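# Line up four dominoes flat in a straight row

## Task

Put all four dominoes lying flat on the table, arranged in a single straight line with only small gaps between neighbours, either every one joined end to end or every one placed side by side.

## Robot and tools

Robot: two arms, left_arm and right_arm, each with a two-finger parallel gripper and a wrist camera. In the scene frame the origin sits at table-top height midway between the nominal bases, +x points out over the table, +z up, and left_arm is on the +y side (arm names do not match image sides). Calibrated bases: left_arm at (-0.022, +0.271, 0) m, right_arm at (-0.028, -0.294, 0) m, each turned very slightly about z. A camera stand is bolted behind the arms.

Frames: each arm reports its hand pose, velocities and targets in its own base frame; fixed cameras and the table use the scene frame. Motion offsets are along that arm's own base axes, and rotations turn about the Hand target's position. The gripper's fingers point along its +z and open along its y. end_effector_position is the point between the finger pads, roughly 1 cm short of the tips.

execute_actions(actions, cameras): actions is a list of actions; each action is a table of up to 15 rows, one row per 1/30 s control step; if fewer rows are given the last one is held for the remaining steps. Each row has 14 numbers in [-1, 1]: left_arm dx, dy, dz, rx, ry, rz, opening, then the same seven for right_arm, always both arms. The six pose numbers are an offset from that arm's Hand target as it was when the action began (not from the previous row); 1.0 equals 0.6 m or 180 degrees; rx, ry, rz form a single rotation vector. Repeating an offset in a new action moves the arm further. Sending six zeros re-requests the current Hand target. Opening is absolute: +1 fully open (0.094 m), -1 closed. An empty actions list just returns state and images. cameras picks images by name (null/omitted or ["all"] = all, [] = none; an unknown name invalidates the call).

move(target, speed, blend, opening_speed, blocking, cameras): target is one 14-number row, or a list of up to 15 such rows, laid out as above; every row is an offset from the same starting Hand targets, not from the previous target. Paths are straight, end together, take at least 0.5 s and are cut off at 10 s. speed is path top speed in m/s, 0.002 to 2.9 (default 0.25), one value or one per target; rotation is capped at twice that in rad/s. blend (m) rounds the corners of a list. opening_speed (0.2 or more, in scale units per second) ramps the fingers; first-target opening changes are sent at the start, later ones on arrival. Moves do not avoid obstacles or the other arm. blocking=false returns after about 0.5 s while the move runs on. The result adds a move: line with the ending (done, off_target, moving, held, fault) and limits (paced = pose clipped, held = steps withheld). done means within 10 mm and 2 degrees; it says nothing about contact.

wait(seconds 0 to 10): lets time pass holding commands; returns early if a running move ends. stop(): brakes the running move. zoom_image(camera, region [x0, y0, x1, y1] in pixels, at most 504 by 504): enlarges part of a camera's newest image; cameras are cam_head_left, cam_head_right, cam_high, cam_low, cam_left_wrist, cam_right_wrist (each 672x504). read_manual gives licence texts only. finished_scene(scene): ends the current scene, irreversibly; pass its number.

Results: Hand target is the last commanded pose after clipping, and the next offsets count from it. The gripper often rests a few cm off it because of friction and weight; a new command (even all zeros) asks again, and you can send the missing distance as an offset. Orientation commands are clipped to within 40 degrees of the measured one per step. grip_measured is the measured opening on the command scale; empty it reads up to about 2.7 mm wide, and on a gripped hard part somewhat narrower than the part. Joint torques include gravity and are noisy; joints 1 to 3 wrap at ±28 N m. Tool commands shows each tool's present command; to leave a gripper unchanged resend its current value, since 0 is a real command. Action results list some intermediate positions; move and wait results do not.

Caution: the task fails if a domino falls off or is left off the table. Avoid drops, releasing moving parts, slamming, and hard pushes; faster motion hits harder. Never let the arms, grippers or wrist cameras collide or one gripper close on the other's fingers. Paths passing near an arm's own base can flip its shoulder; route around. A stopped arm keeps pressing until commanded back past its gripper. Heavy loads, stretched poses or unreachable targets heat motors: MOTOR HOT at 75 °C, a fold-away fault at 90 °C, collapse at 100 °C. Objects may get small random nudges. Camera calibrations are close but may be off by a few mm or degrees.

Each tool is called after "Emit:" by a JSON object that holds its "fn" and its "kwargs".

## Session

Emit:
{"fn": "execute_actions", "kwargs": {"actions": []}}

Emit:
{"fn": "zoom_image", "kwargs": {"camera": "cam_head_right", "region": [250, 180, 450, 320]}}

Scene clock: 0.00 s.
left_arm: end_effector_position=(+0.3919, +0.0548, +0.1180) grip_measured=+1.000 end_effector_quat_wxyz=(+0.624, -0.095, +0.769, +0.106) | right_arm: end_effector_position=(+0.3864, -0.0540, +0.1338) grip_measured=+1.000 end_effector_quat_wxyz=(+0.639, +0.116, +0.750, -0.128)
Joint positions: left_arm=[0.014 1.572 0.319 1.044 -0.271 -0.013 0.094] | right_arm=[0.029 1.531 0.309 1.058 0.375 0.016 0.094]
Joint velocities: within noise
Joint torques (N m): no reading
Heat: left arm: 27 °C; right arm: 28 °C.
Hand target: left_arm +0.3917, +0.0550, +0.1165; +0.620, -0.095, +0.771, +0.106 | right_arm +0.3886, -0.0542, +0.1424; +0.648, +0.119, +0.741, -0.126
Tool commands: left_gripper/opening=+1.0 right_gripper/opening=+1.0
camera_calibration:
cam_left_wrist: T_world_to_cam=[[0.349511, -0.936796, 0.0159481, -0.0859136], [-0.704537, -0.274002, -0.654638, 0.400465], [0.617632, 0.217567, -0.755775, -0.0530799], [0, 0, 0, 1]] pos_world=[0.344954, 0.0407929, 0.223413]
cam_right_wrist: T_world_to_cam=[[-0.255469, -0.958739, 0.124721, 0.0330537], [-0.73105, 0.107136, -0.673861, 0.411335], [0.632694, -0.263328, -0.728256, -0.0579844], [0, 0, 0, 1]] pos_world=[0.345837, -0.0276477, 0.230832]

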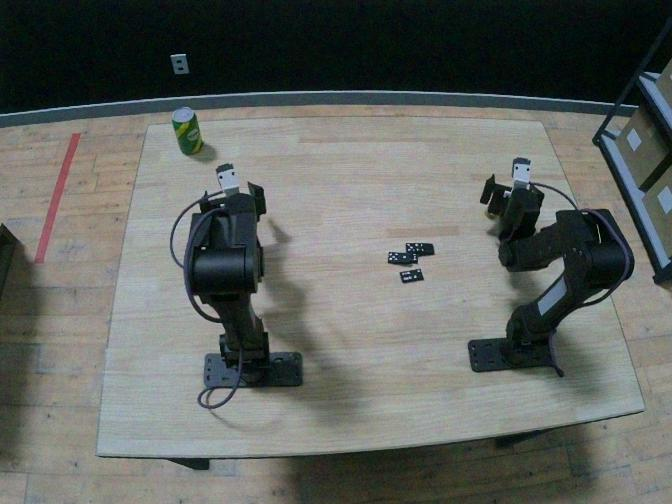

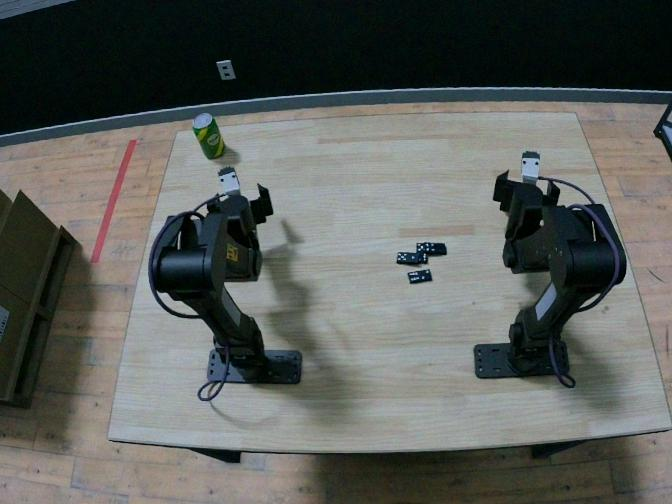

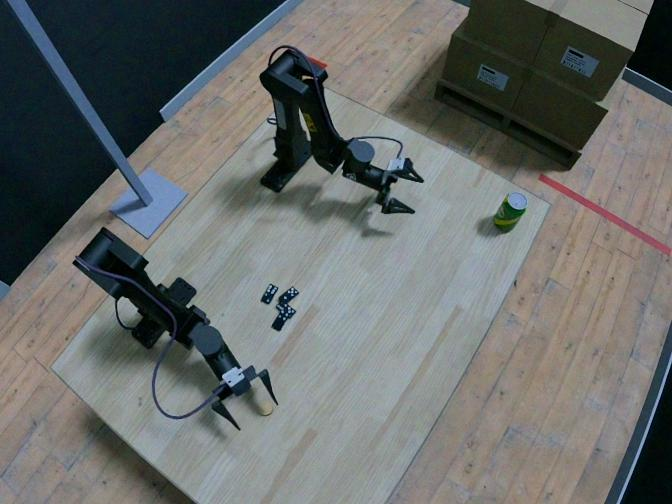

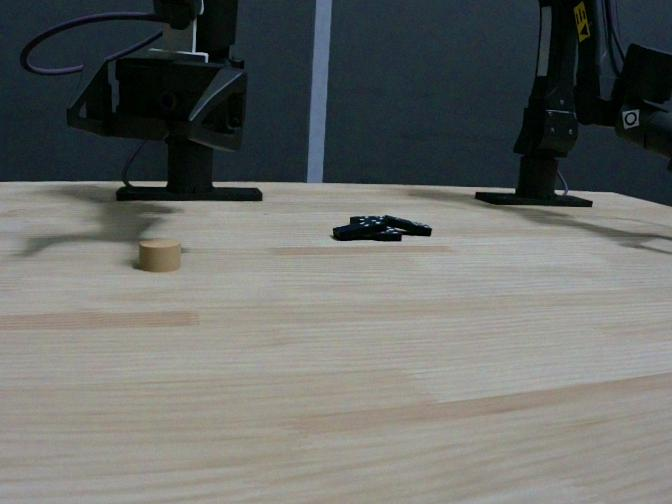

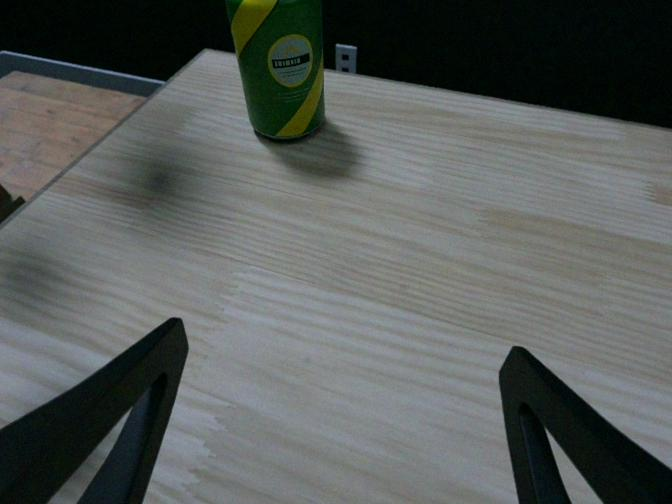

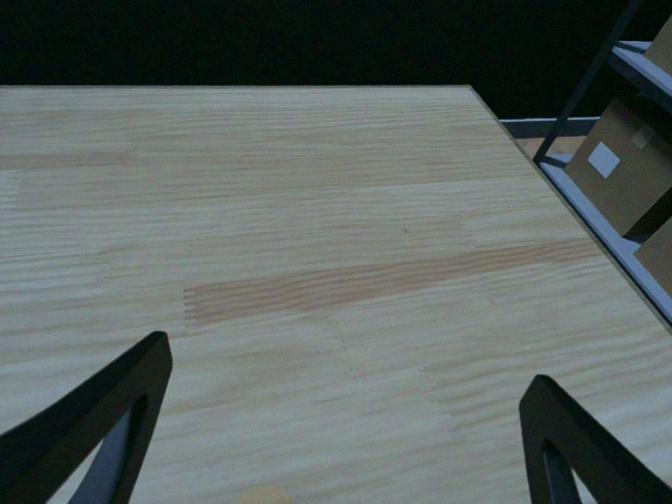

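Scaled by 2.520 from the camera's 672x504 image, which has a finer 960x720 frame.

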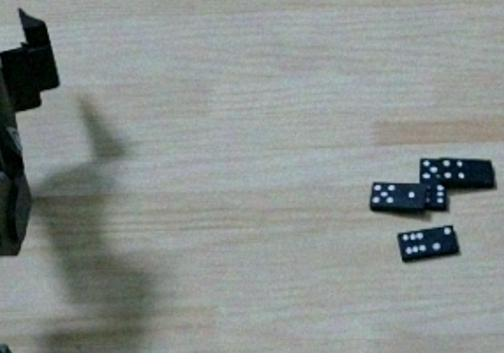

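Emit:
{"fn": "zoom_image", "kwargs": {"camera": "cam_head_right", "region": [385, 230, 460, 290]}}

Emit:
{"fn": "zoom_image", "kwargs": {"camera": "cam_high", "region": [250, 275, 310, 335]}}

Emit:
{"fn": "zoom_image", "kwargs": {"camera": "cam_low", "region": [320, 200, 440, 255]}}

Scaled by 6.720 from the camera's 672x504 image, which has a finer 960x720 frame.

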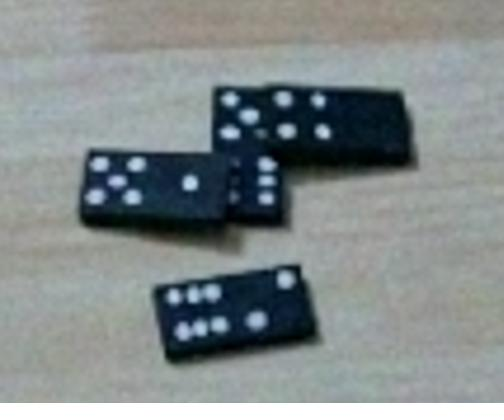

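Scaled by 8.400 from the camera's 672x504 image, which has a finer 960x720 frame.

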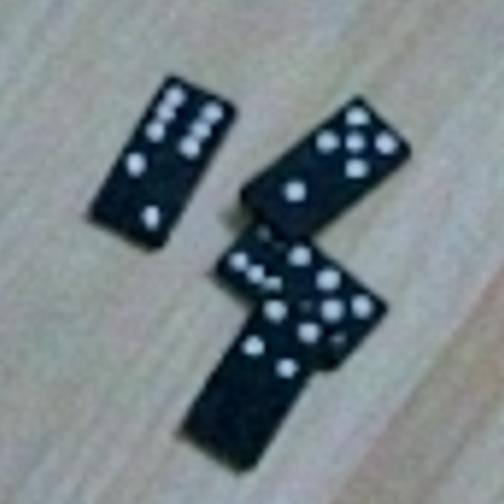

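Scaled by 4.200 from the camera's 672x504 image, which has a finer 960x720 frame.

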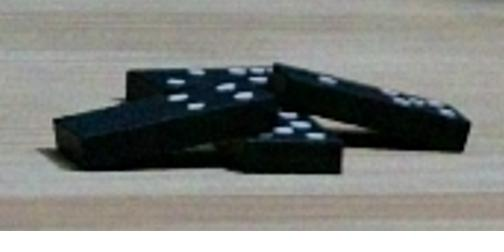

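Emit:
{"fn": "move", "kwargs": {"target": [0,0,0,0,0,0,1,-0.3227,0.4303,-0.012,-0.3658,0.4035,0.5483,0], "speed": 0.5}}

Scene clock: 19.70 s.
left_arm: end_effector_position=(+0.3919, +0.0548, +0.1180) grip_measured=+1.000 end_effector_quat_wxyz=(+0.624, -0.095, +0.769, +0.106) | right_arm: end_effector_position=(+0.1924, +0.1986, +0.1268) grip_measured=+0.001 end_effector_quat_wxyz=(+0.009, +0.796, -0.605, +0.002)
Joint positions: left_arm=[0.014 1.572 0.319 1.044 -0.271 -0.013 0.094] | right_arm=[0.802 1.604 1.343 -1.327 0.006 -1.041 0.047]
Joint velocities: within noise
Joint torques (N m): left_arm=[-0.02 -4.82 6.05 1.53 -0.07 0.01] | right_arm=[0.2 -6.09 9.98 -0.16 -0.06 -0.11]
Heat: left arm: 27 °C; right arm: 29 °C.
Hand target: left_arm +0.3917, +0.0550, +0.1165; +0.620, -0.095, +0.771, +0.106 | right_arm +0.1951, +0.2040, +0.1352; +0.000, +0.801, -0.599, +0.000
Off the commanded pose: left_arm 0.002 m, 0 deg | right_arm 0.010 m, 1 deg.
move: done
camera_calibration:
cam_left_wrist: T_world_to_cam=[[0.349511, -0.936796, 0.0159481, -0.0859136], [-0.704537, -0.274002, -0.654638, 0.400465], [0.617632, 0.217567, -0.755775, -0.0530799], [0, 0, 0, 1]] pos_world=[0.344954, 0.0407929, 0.223413]
cam_right_wrist: T_world_to_cam=[[0.931051, 0.355449, -0.0824679, -0.236379], [0.326703, -0.711387, 0.622249, 0.0324096], [0.162511, -0.606288, -0.778463, 0.291102], [0, 0, 0, 1]] pos_world=[0.162186, 0.283568, 0.186952]

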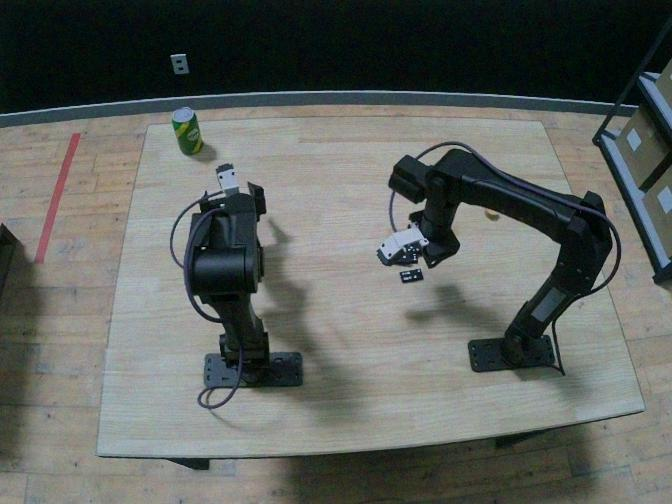

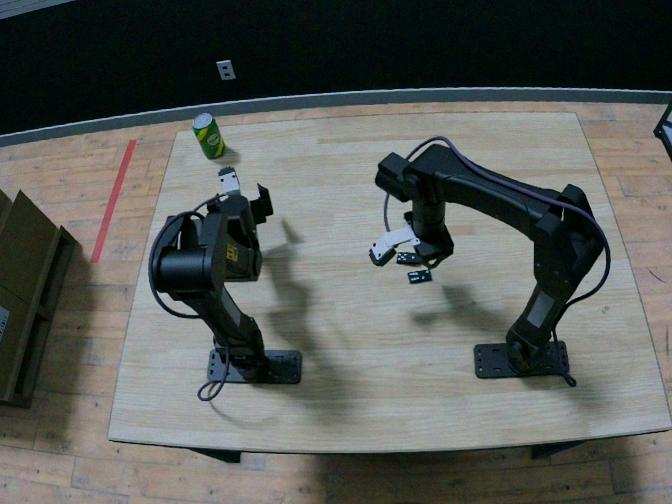

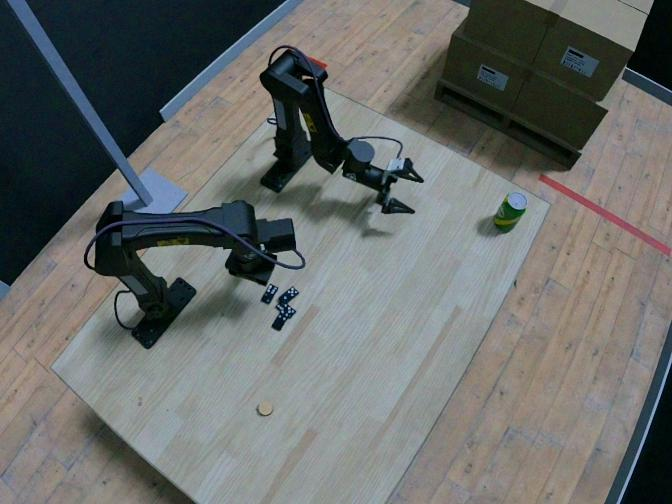

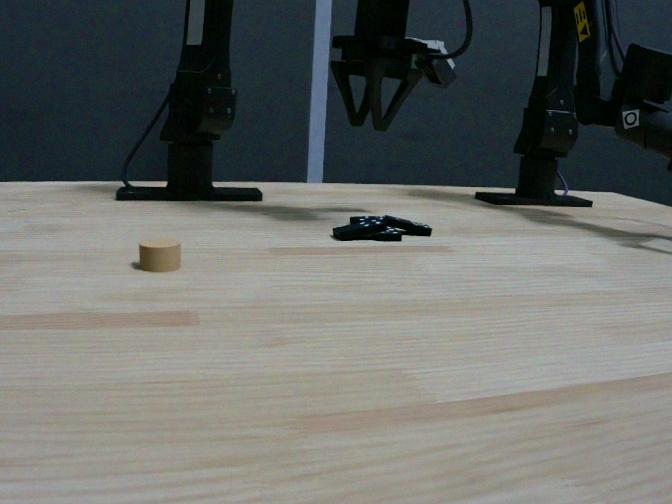

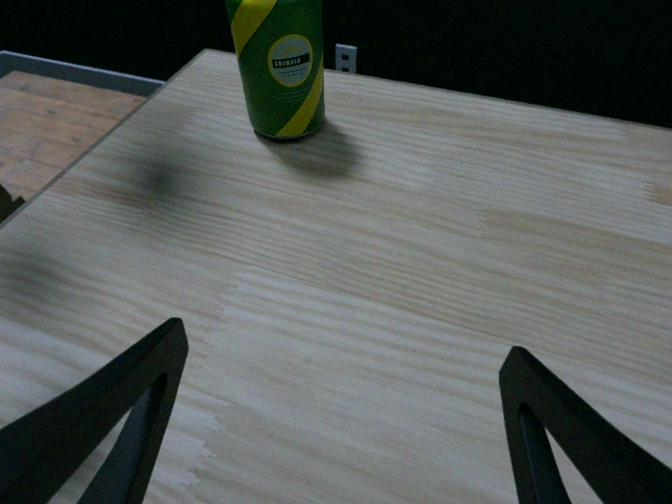

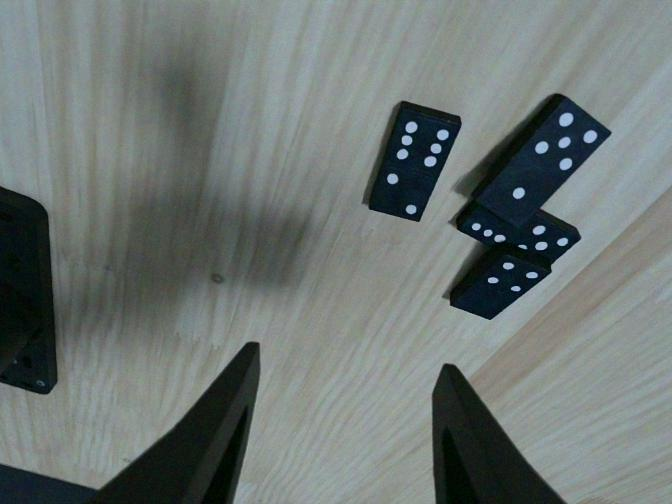

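Emit:
{"fn": "move", "kwargs": {"target": [0,0,0,0,0,0,1,0.034,0.0175,-0.1153,0,0,-0.041,-0.2], "speed": 0.25, "cameras": ["cam_right_wrist"]}}

Scene clock: 26.87 s.
left_arm: end_effector_position=(+0.3919, +0.0548, +0.1180) grip_measured=+1.000 end_effector_quat_wxyz=(+0.624, -0.095, +0.769, +0.106) | right_arm: end_effector_position=(+0.2148, +0.2141, +0.0673) grip_measured=-0.199 end_effector_quat_wxyz=(+0.004, +0.764, -0.645, +0.003)
Joint positions: left_arm=[0.014 1.572 0.319 1.044 -0.271 -0.013 0.094] | right_arm=[0.784 1.726 1.239 -1.091 0.006 -0.956 0.038]
Joint velocities: within noise
Joint torques (N m): left_arm=[-0.02 -4.83 6.05 1.53 -0.06 0] | right_arm=[-0.4 -7.68 5.93 0.12 -0.05 0.1]
Heat: left arm: 27 °C; right arm: 30 °C.
Hand target: left_arm +0.3917, +0.0550, +0.1165; +0.620, -0.095, +0.771, +0.106 | right_arm +0.2154, +0.2145, +0.0660; +0.000, +0.760, -0.649, +0.000
Off the commanded pose: left_arm 0.002 m, 0 deg | right_arm 0.002 m, 1 deg.
move: done
camera_calibration:
cam_right_wrist: T_world_to_cam=[[0.963212, 0.258697, -0.072784, -0.254601], [0.246922, -0.745036, 0.619637, 0.0977334], [0.106072, -0.614814, -0.781506, 0.264786], [0, 0, 0, 1]] pos_world=[0.193016, 0.301474, 0.127842]
Images, in order (width x height): cam_right_wrist 672x504.

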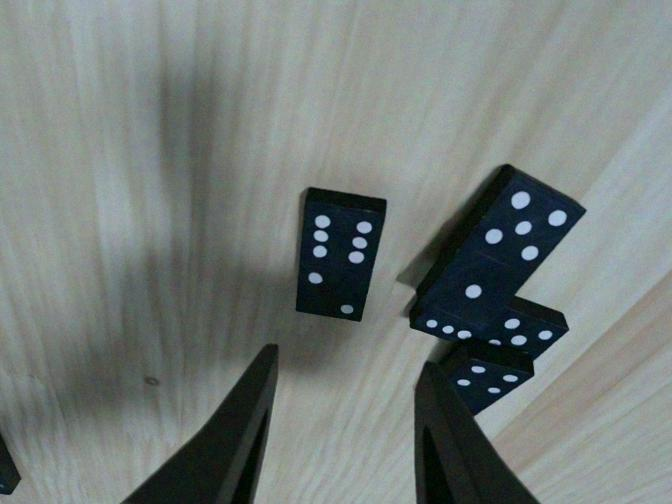

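Emit:
{"fn": "move", "kwargs": {"target": [0,0,0,0,0,0,1,-0.004,0,-0.0733,0,0,0,-0.2], "speed": 0.12, "cameras": ["cam_right_wrist","cam_low"]}}

Emit:
{"fn": "zoom_image", "kwargs": {"camera": "cam_low", "region": [310, 170, 470, 260]}}

Scene clock: 34.23 s.
left_arm: end_effector_position=(+0.3919, +0.0548, +0.1180) grip_measured=+1.000 end_effector_quat_wxyz=(+0.624, -0.095, +0.769, +0.106) | right_arm: end_effector_position=(+0.2143, +0.2136, +0.0251) grip_measured=-0.199 end_effector_quat_wxyz=(+0.001, +0.763, -0.647, +0.003)
Joint positions: left_arm=[0.014 1.572 0.319 1.044 -0.271 -0.013 0.094] | right_arm=[0.784 1.77 1.115 -0.916 0.006 -0.95 0.038]
Joint velocities: within noise
Joint torques (N m): left_arm=[-0.03 -4.81 6.06 1.53 -0.06 0] | right_arm=[0.17 -7.25 5.49 0.12 -0.06 0.11]
Heat: left arm: 28 °C; right arm: 30 °C.
Hand target: left_arm +0.3917, +0.0550, +0.1165; +0.620, -0.095, +0.771, +0.106 | right_arm +0.2130, +0.2144, +0.0220; +0.000, +0.760, -0.649, +0.000
Off the commanded pose: left_arm 0.002 m, 0 deg | right_arm 0.003 m, 1 deg.
move: done
camera_calibration:
cam_right_wrist: T_world_to_cam=[[0.964968, 0.253539, -0.0674894, -0.256423], [0.240006, -0.749104, 0.617446, 0.126065], [0.10599, -0.612014, -0.783712, 0.230923], [0, 0, 0, 1]] pos_world=[0.192708, 0.300777, 0.0858334]
Images, in order (width x height): cam_low 672x504, cam_right_wrist 672x504.

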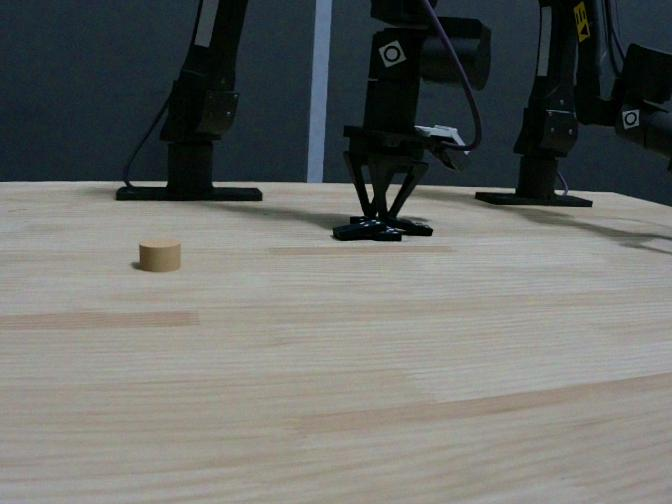

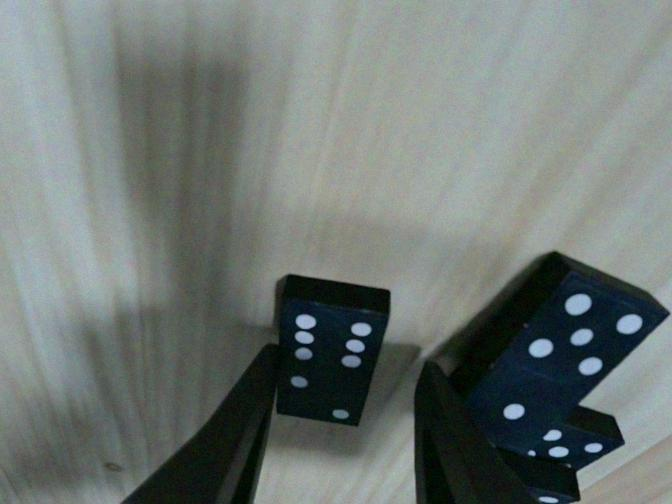

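Scaled by 3.150 from the camera's 672x504 image, which has a finer 960x720 frame.

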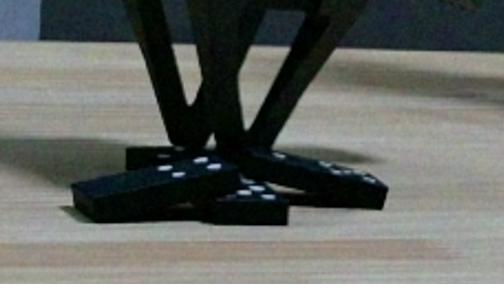

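Emit:
{"fn": "move", "kwargs": {"target": [[0,0,0,0,0,0,1,-0.0105,0,0,0,0,0,-0.2],[0,0,0,0,0,0,1,-0.0105,0,-0.012,0,0,0,-0.2]], "speed": 0.08, "cameras": ["cam_right_wrist"]}}

Scene clock: 36.87 s.
left_arm: end_effector_position=(+0.3919, +0.0548, +0.1180) grip_measured=+1.000 end_effector_quat_wxyz=(+0.624, -0.095, +0.769, +0.106) | right_arm: end_effector_position=(+0.2080, +0.2123, +0.0186) grip_measured=-0.199 end_effector_quat_wxyz=(+0.006, +0.762, -0.648, +0.003)
Joint positions: left_arm=[0.014 1.572 0.319 1.044 -0.271 -0.013 0.094] | right_arm=[0.796 1.77 1.086 -0.898 0.006 -0.936 0.038]
Joint velocities: within noise
Joint torques (N m): left_arm=[-0.03 -4.82 6.05 1.53 -0.07 0] | right_arm=[0.4 -7.53 4.72 0.26 -0.06 0.07]
Heat: left arm: 28 °C; right arm: 30 °C.
Hand target: left_arm +0.3917, +0.0550, +0.1165; +0.620, -0.095, +0.771, +0.106 | right_arm +0.2067, +0.2145, +0.0148; +0.000, +0.761, -0.649, +0.000
Off the commanded pose: left_arm 0.002 m, 0 deg | right_arm 0.005 m, 1 deg.
move: done
camera_calibration:
cam_right_wrist: T_world_to_cam=[[0.965171, 0.250477, -0.0755381, -0.249717], [0.242076, -0.745535, 0.620949, 0.129246], [0.0992171, -0.617608, -0.780203, 0.228229], [0, 0, 0, 1]] pos_world=[0.187088, 0.299861, 0.0789468]
Images, in order (width x height): cam_right_wrist 672x504.

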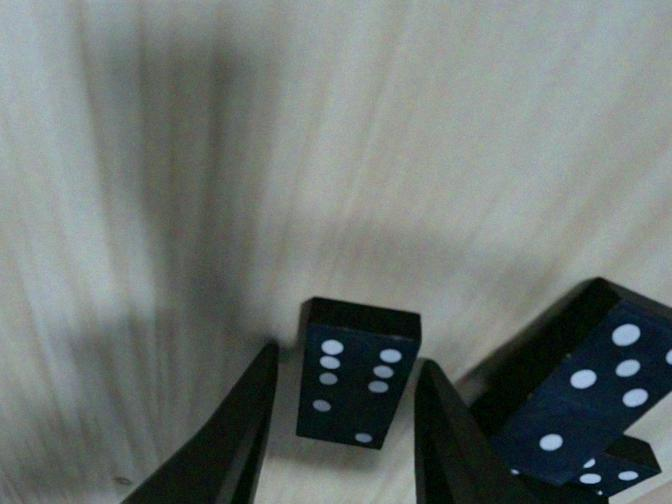

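Emit:
{"fn": "move", "kwargs": {"target": [[0,0,0,0,0,0,1,0,0,0,0,0,0,-0.75]], "opening_speed": 1, "cameras": ["cam_right_wrist","cam_low"]}}

Emit:
{"fn": "zoom_image", "kwargs": {"camera": "cam_low", "region": [310, 170, 470, 260]}}

Scene clock: 40.90 s.
left_arm: end_effector_position=(+0.3919, +0.0548, +0.1180) grip_measured=+1.000 end_effector_quat_wxyz=(+0.624, -0.095, +0.769, +0.106) | right_arm: end_effector_position=(+0.2105, +0.2143, +0.0186) grip_measured=-0.502 end_effector_quat_wxyz=(-0.001, +0.761, -0.648, +0.004)
Joint positions: left_arm=[0.014 1.572 0.319 1.044 -0.271 -0.013 0.094] | right_arm=[0.796 1.77 1.086 -0.885 0.008 -0.935 0.023]
Joint velocities: within noise
Joint torques (N m): left_arm=[-0.03 -4.82 6.05 1.53 -0.06 0.01] | right_arm=[0.49 -7.53 4.88 0.17 -0.09 0.11]
Heat: left arm: 28 °C; right arm: 30 °C.
Hand target: left_arm +0.3917, +0.0550, +0.1165; +0.620, -0.095, +0.771, +0.106 | right_arm +0.2067, +0.2145, +0.0148; +0.000, +0.761, -0.649, +0.000
Off the commanded pose: left_arm 0.002 m, 0 deg | right_arm 0.005 m, 0 deg.
move: done
camera_calibration:
cam_right_wrist: T_world_to_cam=[[0.966067, 0.250293, -0.0637823, -0.252886], [0.235206, -0.750429, 0.617685, 0.132739], [0.106738, -0.611727, -0.783835, 0.226521], [0, 0, 0, 1]] pos_world=[0.188906, 0.301476, 0.0794343]
Images, in order (width x height): cam_low 672x504, cam_right_wrist 672x504.

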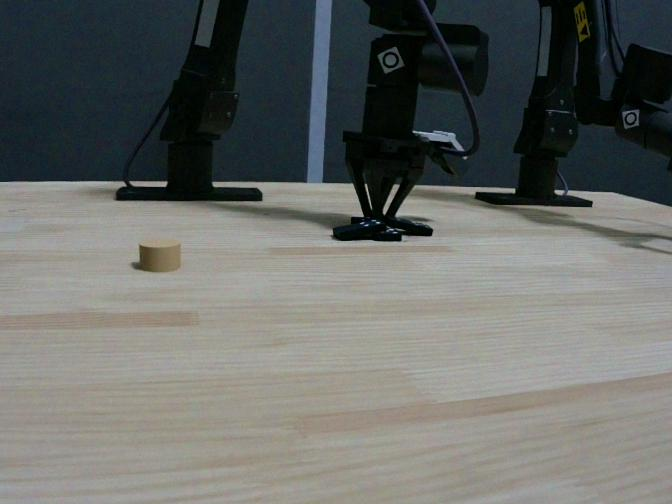

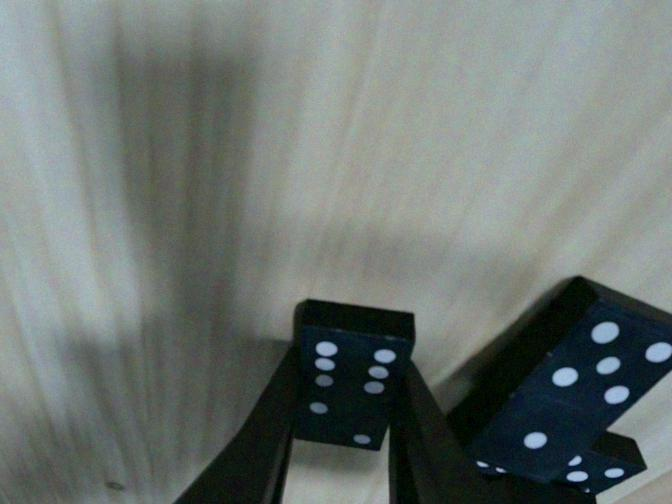

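Scaled by 3.150 from the camera's 672x504 image, which has a finer 960x720 frame.

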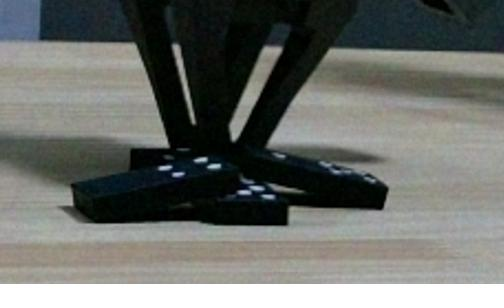

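Emit:
{"fn": "move", "kwargs": {"target": [[0,0,0,0,0,0,1,0,0,0.001,0,0,0,-0.25],[0,0,0,0,0,0,1,0,0,0.12,0,0,0,-0.2],[0,0,0,0,0,0,1,0.082,0.028,0.125,0,0,-0.128,0]], "speed": [0.1,0.25,0.35], "opening_speed": 1, "cameras": ["cam_right_wrist"]}}

Scene clock: 55.37 s.
left_arm: end_effector_position=(+0.3919, +0.0548, +0.1180) grip_measured=+1.000 end_effector_quat_wxyz=(+0.624, -0.095, +0.769, +0.106) | right_arm: end_effector_position=(+0.2507, +0.2259, +0.0834) grip_measured=-0.001 end_effector_quat_wxyz=(-0.008, -0.620, +0.785, -0.005)
Joint positions: left_arm=[0.014 1.572 0.319 1.044 -0.271 -0.013 0.094] | right_arm=[0.735 1.848 1.454 -1.193 0.008 -0.603 0.047]
Joint velocities: within noise
Joint torques (N m): left_arm=[-0.02 -4.82 6.04 1.53 -0.06 0] | right_arm=[-0.32 -8.01 9.76 -0.14 -0.1 0.11]
Heat: left arm: 29 °C; right arm: 30 °C.
Hand target: left_arm +0.3917, +0.0550, +0.1165; +0.620, -0.095, +0.771, +0.106 | right_arm +0.2560, +0.2313, +0.0899; +0.000, -0.616, +0.788, +0.000
Off the commanded pose: left_arm 0.002 m, 0 deg | right_arm 0.010 m, 1 deg.
move: done; target 2's new opening was sent with right_arm's hand 0.013 m and 2 deg from that target
camera_calibration:
cam_right_wrist: T_world_to_cam=[[0.987411, -0.140126, -0.0733779, -0.20692], [-0.0637707, -0.777189, 0.626028, 0.172259], [-0.144751, -0.613467, -0.776341, 0.342875], [0, 0, 0, 1]] pos_world=[0.264931, 0.315225, 0.143166]
Images, in order (width x height): cam_right_wrist 672x504.

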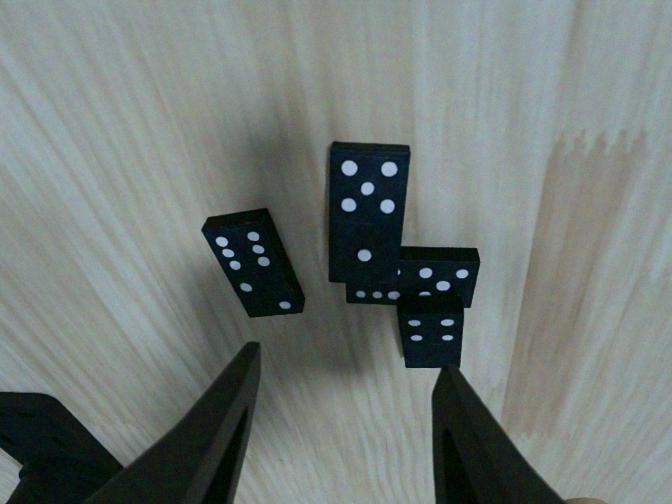

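Emit:
{"fn": "move", "kwargs": {"target": [0,0,0,0,0,0,1,0.0067,0.0037,-0.108,0,0,0,-0.15], "speed": 0.15, "opening_speed": 2, "cameras": ["cam_right_wrist"]}}

Scene clock: 60.83 s.
left_arm: end_effector_position=(+0.3919, +0.0548, +0.1180) grip_measured=+1.000 end_effector_quat_wxyz=(+0.624, -0.095, +0.769, +0.106) | right_arm: end_effector_position=(+0.2586, +0.2331, +0.0266) grip_measured=-0.149 end_effector_quat_wxyz=(-0.004, -0.620, +0.785, -0.004)
Joint positions: left_arm=[0.014 1.572 0.319 1.044 -0.271 -0.013 0.094] | right_arm=[0.735 1.935 1.338 -0.982 0.008 -0.603 0.04]
Joint velocities: within noise
Joint torques (N m): left_arm=[-0.03 -4.82 6.05 1.53 -0.07 0.01] | right_arm=[-0.53 -9.28 5.75 0.14 -0.07 0.08]
Heat: left arm: 29 °C; right arm: 30 °C.
Hand target: left_arm +0.3917, +0.0550, +0.1165; +0.620, -0.095, +0.771, +0.106 | right_arm +0.2600, +0.2335, +0.0250; +0.000, -0.616, +0.788, +0.000
Off the commanded pose: left_arm 0.002 m, 0 deg | right_arm 0.002 m, 1 deg.
move: done
camera_calibration:
cam_right_wrist: T_world_to_cam=[[0.987792, -0.13978, -0.0687693, -0.218214], [-0.0671118, -0.780223, 0.621891, 0.215616], [-0.140583, -0.609684, -0.780078, 0.302465], [0, 0, 0, 1]] pos_world=[0.272542, 0.322135, 0.0868502]
Images, in order (width x height): cam_right_wrist 672x504.

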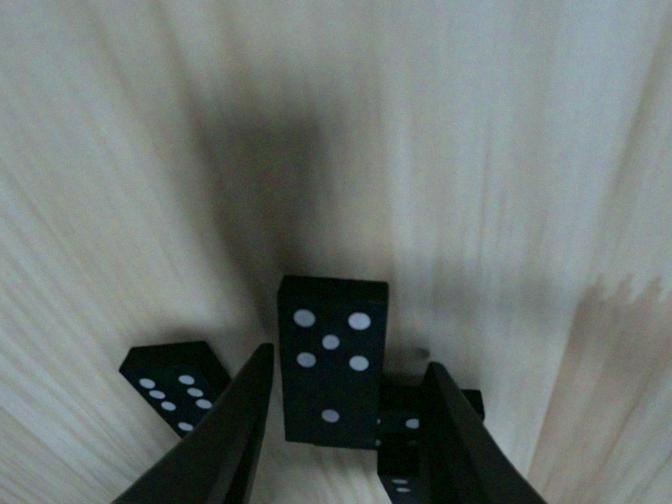

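Emit:
{"fn": "move", "kwargs": {"target": [[0,0,0,0,0,0,1,-0.0075,0.004,0,0,0,0,-0.15],[0,0,0,0,0,0,1,-0.0075,0.004,-0.012,0,0,0,-0.15],[0,0,0,0,0,0,1,-0.0075,0.004,-0.012,0,0,0,-0.75]], "speed": 0.08, "opening_speed": 1, "cameras": ["cam_right_wrist","cam_low"]}}

Emit:
{"fn": "zoom_image", "kwargs": {"camera": "cam_low", "region": [310, 170, 470, 260]}}

Scene clock: 65.27 s.
left_arm: end_effector_position=(+0.3919, +0.0548, +0.1180) grip_measured=+1.000 end_effector_quat_wxyz=(+0.624, -0.095, +0.769, +0.106) | right_arm: end_effector_position=(+0.2581, +0.2339, +0.0218) grip_measured=-0.498 end_effector_quat_wxyz=(+0.000, -0.617, +0.787, -0.004)
Joint positions: left_arm=[0.014 1.572 0.319 1.044 -0.271 -0.013 0.094] | right_arm=[0.738 1.935 1.317 -0.953 0.008 -0.591 0.024]
Joint velocities: within noise
Joint torques (N m): left_arm=[-0.03 -4.82 6.05 1.53 -0.07 0] | right_arm=[0.55 -8.95 5.35 0.19 -0.07 0.09]
Heat: left arm: 30 °C; right arm: 30 °C.
Hand target: left_arm +0.3917, +0.0550, +0.1165; +0.620, -0.095, +0.771, +0.106 | right_arm +0.2554, +0.2358, +0.0178; +0.000, -0.615, +0.788, +0.000
Off the commanded pose: left_arm 0.002 m, 0 deg | right_arm 0.005 m, 0 deg.
move: done
camera_calibration:
cam_right_wrist: T_world_to_cam=[[0.987007, -0.147689, -0.0632863, -0.216024], [-0.0776208, -0.78313, 0.616995, 0.22276], [-0.140685, -0.604066, -0.784418, 0.297985], [0, 0, 0, 1]] pos_world=[0.272429, 0.322548, 0.0826318]
Images, in order (width x height): cam_low 672x504, cam_right_wrist 672x504.

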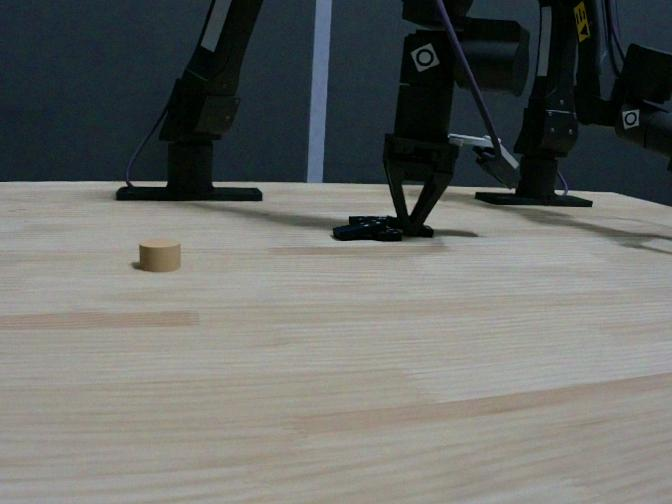

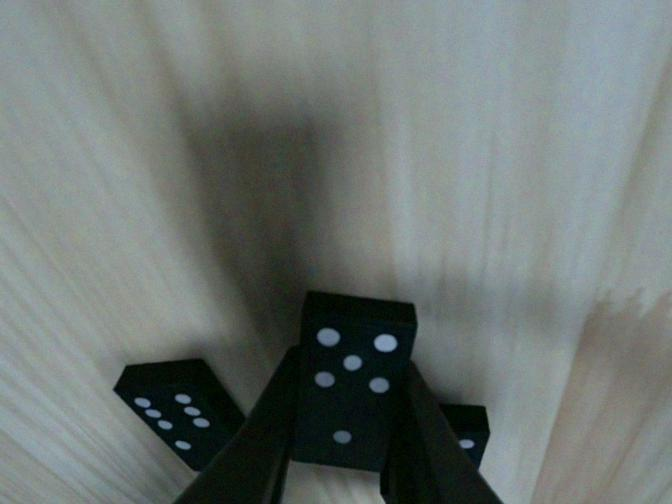

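Scaled by 3.150 from the camera's 672x504 image, which has a finer 960x720 frame.

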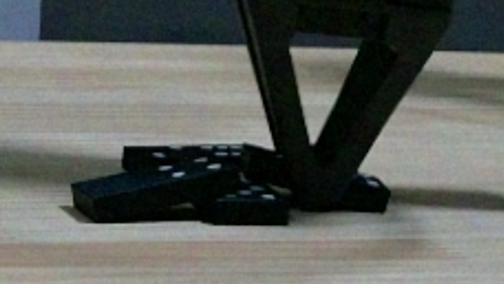

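Emit:
{"fn": "move", "kwargs": {"target": [[0,0,0,0,0,0,1,0,0,0.125,0,0,0,-0.75],[0,0,0,0,0,0,1,-0.0607,-0.1263,0.125,0,0,0.128,-0.75],[0,0,0,0,0,0,1,-0.0607,-0.1263,0.025,0,0,0.128,-0.75]], "speed": [0.2,0.35,0.15], "cameras": ["cam_right_wrist","cam_head_right"]}}

Emit:
{"fn": "zoom_image", "kwargs": {"camera": "cam_right_wrist", "region": [200, 150, 500, 450]}}

Scene clock: 71.63 s.
left_arm: end_effector_position=(+0.3919, +0.0548, +0.1180) grip_measured=+1.000 end_effector_quat_wxyz=(+0.624, -0.095, +0.769, +0.106) | right_arm: end_effector_position=(+0.2196, +0.1601, +0.0356) grip_measured=-0.498 end_effector_quat_wxyz=(+0.001, +0.759, -0.652, +0.005)
Joint positions: left_arm=[0.014 1.572 0.319 1.044 -0.271 -0.013 0.094] | right_arm=[0.633 1.642 1.012 -0.941 0.011 -1.089 0.024]
Joint velocities: within noise
Joint torques (N m): left_arm=[-0.02 -4.82 6.04 1.53 -0.07 0.01] | right_arm=[-0.55 -6.09 5.53 0.12 -0.08 -0.08]
Heat: left arm: 30 °C; right arm: 30 °C.
Hand target: left_arm +0.3917, +0.0550, +0.1165; +0.620, -0.095, +0.771, +0.106 | right_arm +0.2191, +0.1601, +0.0328; +0.000, +0.760, -0.649, +0.000
Off the commanded pose: left_arm 0.002 m, 0 deg | right_arm 0.003 m, 1 deg.
move: done
camera_calibration:
cam_right_wrist: T_world_to_cam=[[0.968152, 0.2415, -0.0660205, -0.24611], [0.229364, -0.749846, 0.620583, 0.080464], [0.100365, -0.615961, -0.781357, 0.207624], [0, 0, 0, 1]] pos_world=[0.198978, 0.247659, 0.0960453]
Images, in order (width x height): cam_head_right 672x504, cam_right_wrist 672x504.

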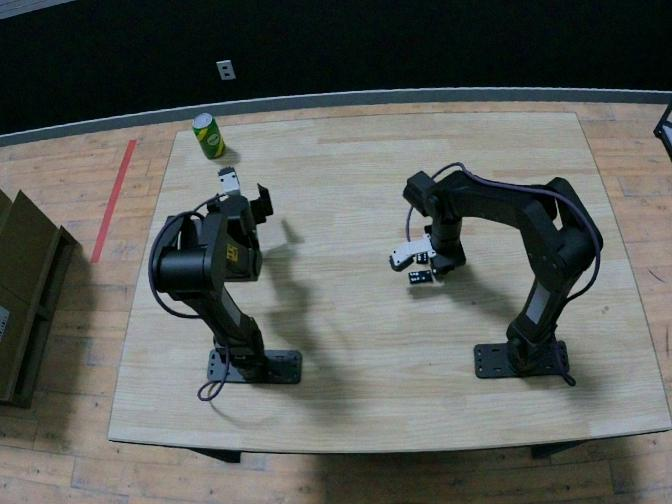

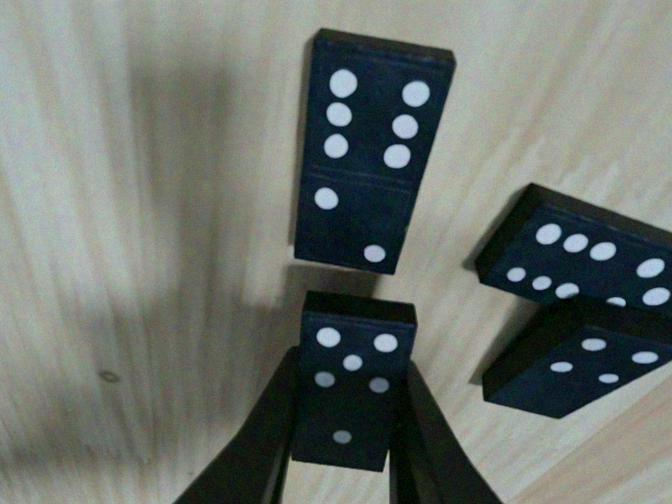

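Scaled by 1.680 from the camera's 672x504 image, which has a finer 960x720 frame.

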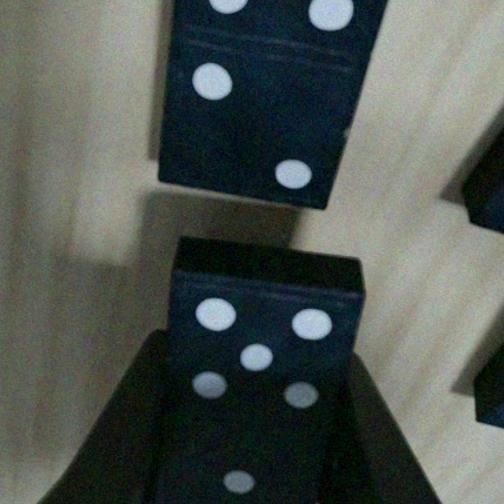

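Emit:
{"fn": "move", "kwargs": {"target": [0,0,0,0,0,0,1,-0.0067,-0.001,-0.023,0,0,0,-0.75], "speed": 0.1, "cameras": ["cam_right_wrist","cam_low"]}}

Emit:
{"fn": "zoom_image", "kwargs": {"camera": "cam_low", "region": [270, 170, 430, 260]}}

Scene clock: 74.93 s.
left_arm: end_effector_position=(+0.3919, +0.0548, +0.1180) grip_measured=+1.000 end_effector_quat_wxyz=(+0.624, -0.095, +0.769, +0.106) | right_arm: end_effector_position=(+0.2176, +0.1586, +0.0231) grip_measured=-0.498 end_effector_quat_wxyz=(-0.001, +0.759, -0.652, +0.006)
Joint positions: left_arm=[0.014 1.572 0.319 1.044 -0.271 -0.013 0.094] | right_arm=[0.633 1.648 0.965 -0.883 0.011 -1.089 0.024]
Joint velocities: within noise
Joint torques (N m): left_arm=[-0.03 -4.82 6.06 1.53 -0.07 0] | right_arm=[0.21 -5.79 5.18 0.16 -0.11 0]
Heat: left arm: 30 °C; right arm: 29 °C.
Hand target: left_arm +0.3917, +0.0550, +0.1165; +0.620, -0.095, +0.771, +0.106 | right_arm +0.2151, +0.1595, +0.0190; +0.000, +0.760, -0.649, +0.000
Off the commanded pose: left_arm 0.002 m, 0 deg | right_arm 0.005 m, 1 deg.
move: done
camera_calibration:
cam_right_wrist: T_world_to_cam=[[0.968417, 0.241732, -0.0611115, -0.244839], [0.22673, -0.751771, 0.619221, 0.0885365], [0.103744, -0.613519, -0.782835, 0.196116], [0, 0, 0, 1]] pos_world=[0.196687, 0.246066, 0.0837402]
Images, in order (width x height): cam_low 672x504, cam_right_wrist 672x504.

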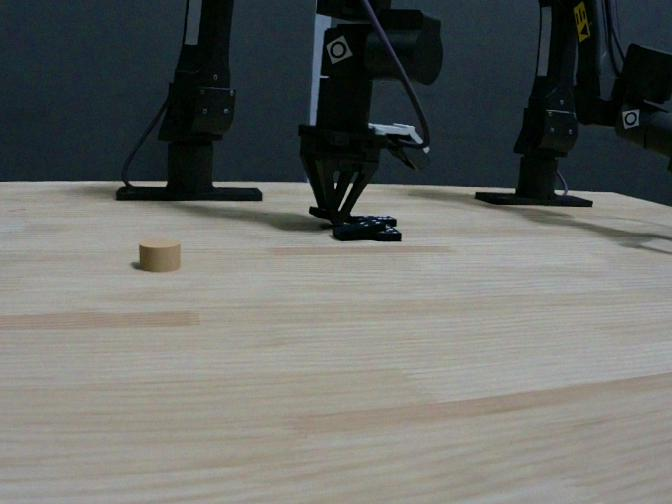

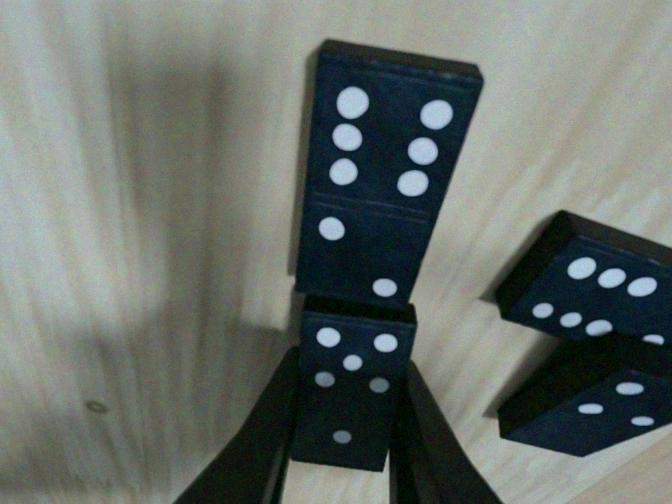

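Scaled by 3.150 from the camera's 672x504 image, which has a finer 960x720 frame.

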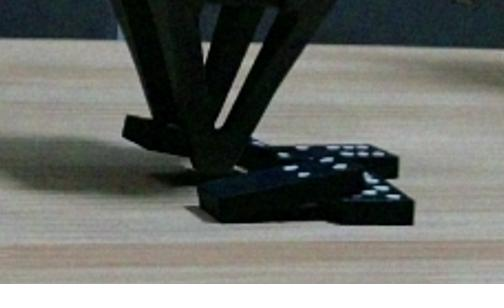

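Emit:
{"fn": "move", "kwargs": {"target": [[0,0,0,0,0,0,1,-0.002,-0.002,-0.004,0,0,0,-0.75],[0,0,0,0,0,0,1,-0.002,-0.002,-0.004,0,0,0,-0.4],[0,0,0,0,0,0,1,-0.002,-0.002,-0.004,0,0,0,-0.1],[0,0,0,0,0,0,1,-0.002,-0.002,0.1,0,0,0,-0.1]], "speed": [0.05,0.1,0.1,0.2], "opening_speed": 0.7, "cameras": ["cam_right_wrist","cam_low","cam_head_left"]}}

Emit:
{"fn": "zoom_image", "kwargs": {"camera": "cam_head_left", "region": [360, 210, 460, 290]}}

Scene clock: 82.10 s.
left_arm: end_effector_position=(+0.3919, +0.0548, +0.1180) grip_measured=+1.000 end_effector_quat_wxyz=(+0.624, -0.095, +0.769, +0.106) | right_arm: end_effector_position=(+0.2104, +0.1533, +0.0681) grip_measured=-0.101 end_effector_quat_wxyz=(+0.015, +0.759, -0.651, +0.002)
Joint positions: left_arm=[0.014 1.572 0.319 1.044 -0.271 -0.013 0.094] | right_arm=[0.633 1.585 1.088 -1.102 0.011 -1.089 0.042]
Joint velocities: within noise
Joint torques (N m): left_arm=[-0.02 -4.82 6.05 1.53 -0.07 0.01] | right_arm=[0.12 -7.41 8.79 -0.19 -0.1 -0.03]
Heat: left arm: 30 °C; right arm: 30 °C.
Hand target: left_arm +0.3917, +0.0550, +0.1165; +0.620, -0.095, +0.771, +0.106 | right_arm +0.2138, +0.1583, +0.0790; +0.000, +0.760, -0.649, +0.000
Off the commanded pose: left_arm 0.002 m, 0 deg | right_arm 0.013 m, 2 deg.
move: off_target (right_arm)
camera_calibration:
cam_right_wrist: T_world_to_cam=[[0.966364, 0.240125, -0.0920923, -0.231058], [0.243546, -0.739416, 0.627654, 0.0523253], [0.082621, -0.628971, -0.773026, 0.234914], [0, 0, 0, 1]] pos_world=[0.191134, 0.241927, 0.127474]
Images, in order (width x height): cam_head_left 672x504, cam_low 672x504, cam_right_wrist 672x504.

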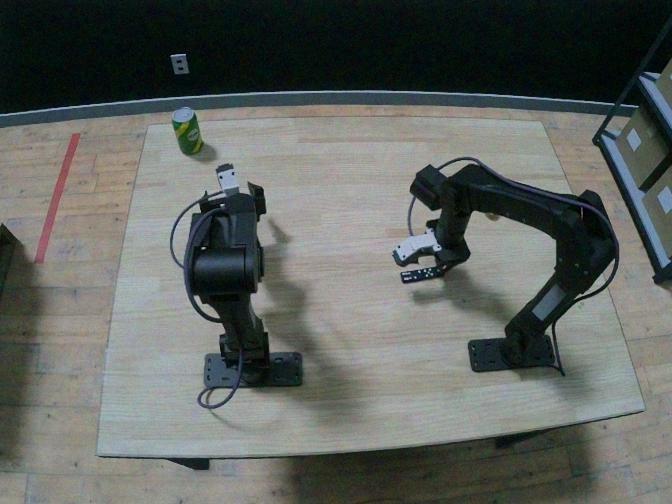

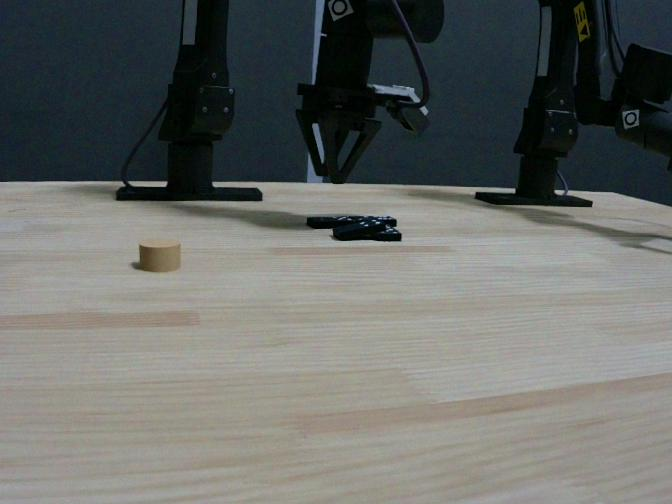

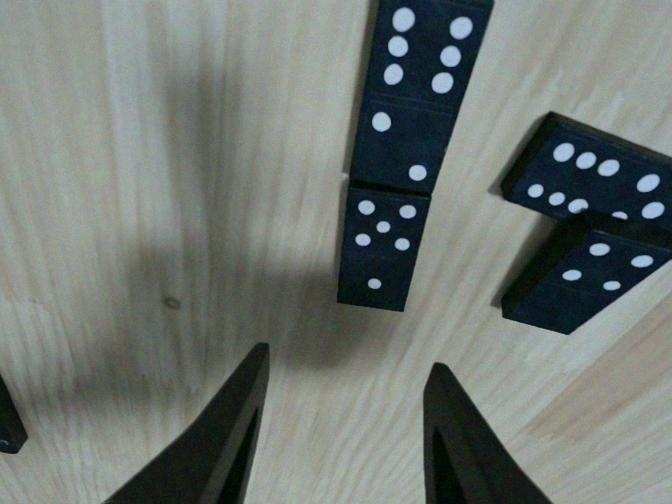

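Scaled by 5.040 from the camera's 672x504 image, which has a finer 960x720 frame.

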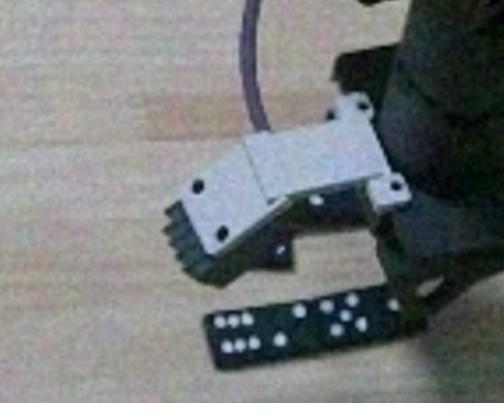

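Emit:
{"fn": "move", "kwargs": {"target": [0,0,0,0,0,0,1,0.107,0.016,0.018,0,0,-0.033,0], "speed": 0.3, "cameras": ["cam_right_wrist"]}}

Scene clock: 90.33 s.
left_arm: end_effector_position=(+0.3919, +0.0548, +0.1180) grip_measured=+1.000 end_effector_quat_wxyz=(+0.624, -0.095, +0.769, +0.106) | right_arm: end_effector_position=(+0.2731, +0.1634, +0.0829) grip_measured=-0.001 end_effector_quat_wxyz=(+0.008, +0.728, -0.686, +0.003)
Joint positions: left_arm=[0.014 1.572 0.319 1.044 -0.271 -0.013 0.094] | right_arm=[0.542 1.774 1.359 -1.169 0.01 -1.089 0.047]
Joint velocities: within noise
Joint torques (N m): left_arm=[-0.03 -4.82 6.05 1.53 -0.06 0.01] | right_arm=[-0.17 -7.57 9.7 -0.14 -0.13 0.09]
Heat: left arm: 31 °C; right arm: 30 °C.
Hand target: left_arm +0.3917, +0.0550, +0.1165; +0.620, -0.095, +0.771, +0.106 | right_arm +0.2781, +0.1679, +0.0899; +0.000, +0.726, -0.688, +0.000
Off the commanded pose: left_arm 0.002 m, 0 deg | right_arm 0.010 m, 1 deg.
move: done
camera_calibration:
cam_right_wrist: T_world_to_cam=[[0.98538, 0.151501, -0.0779388, -0.284552], [0.166768, -0.764077, 0.623197, 0.0606339], [0.0348638, -0.627083, -0.778172, 0.260636], [0, 0, 0, 1]] pos_world=[0.261193, 0.25288, 0.142855]
Images, in order (width x height): cam_right_wrist 672x504.

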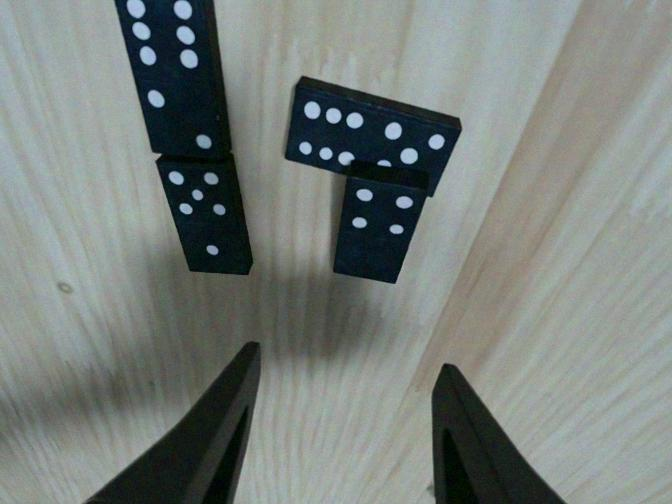

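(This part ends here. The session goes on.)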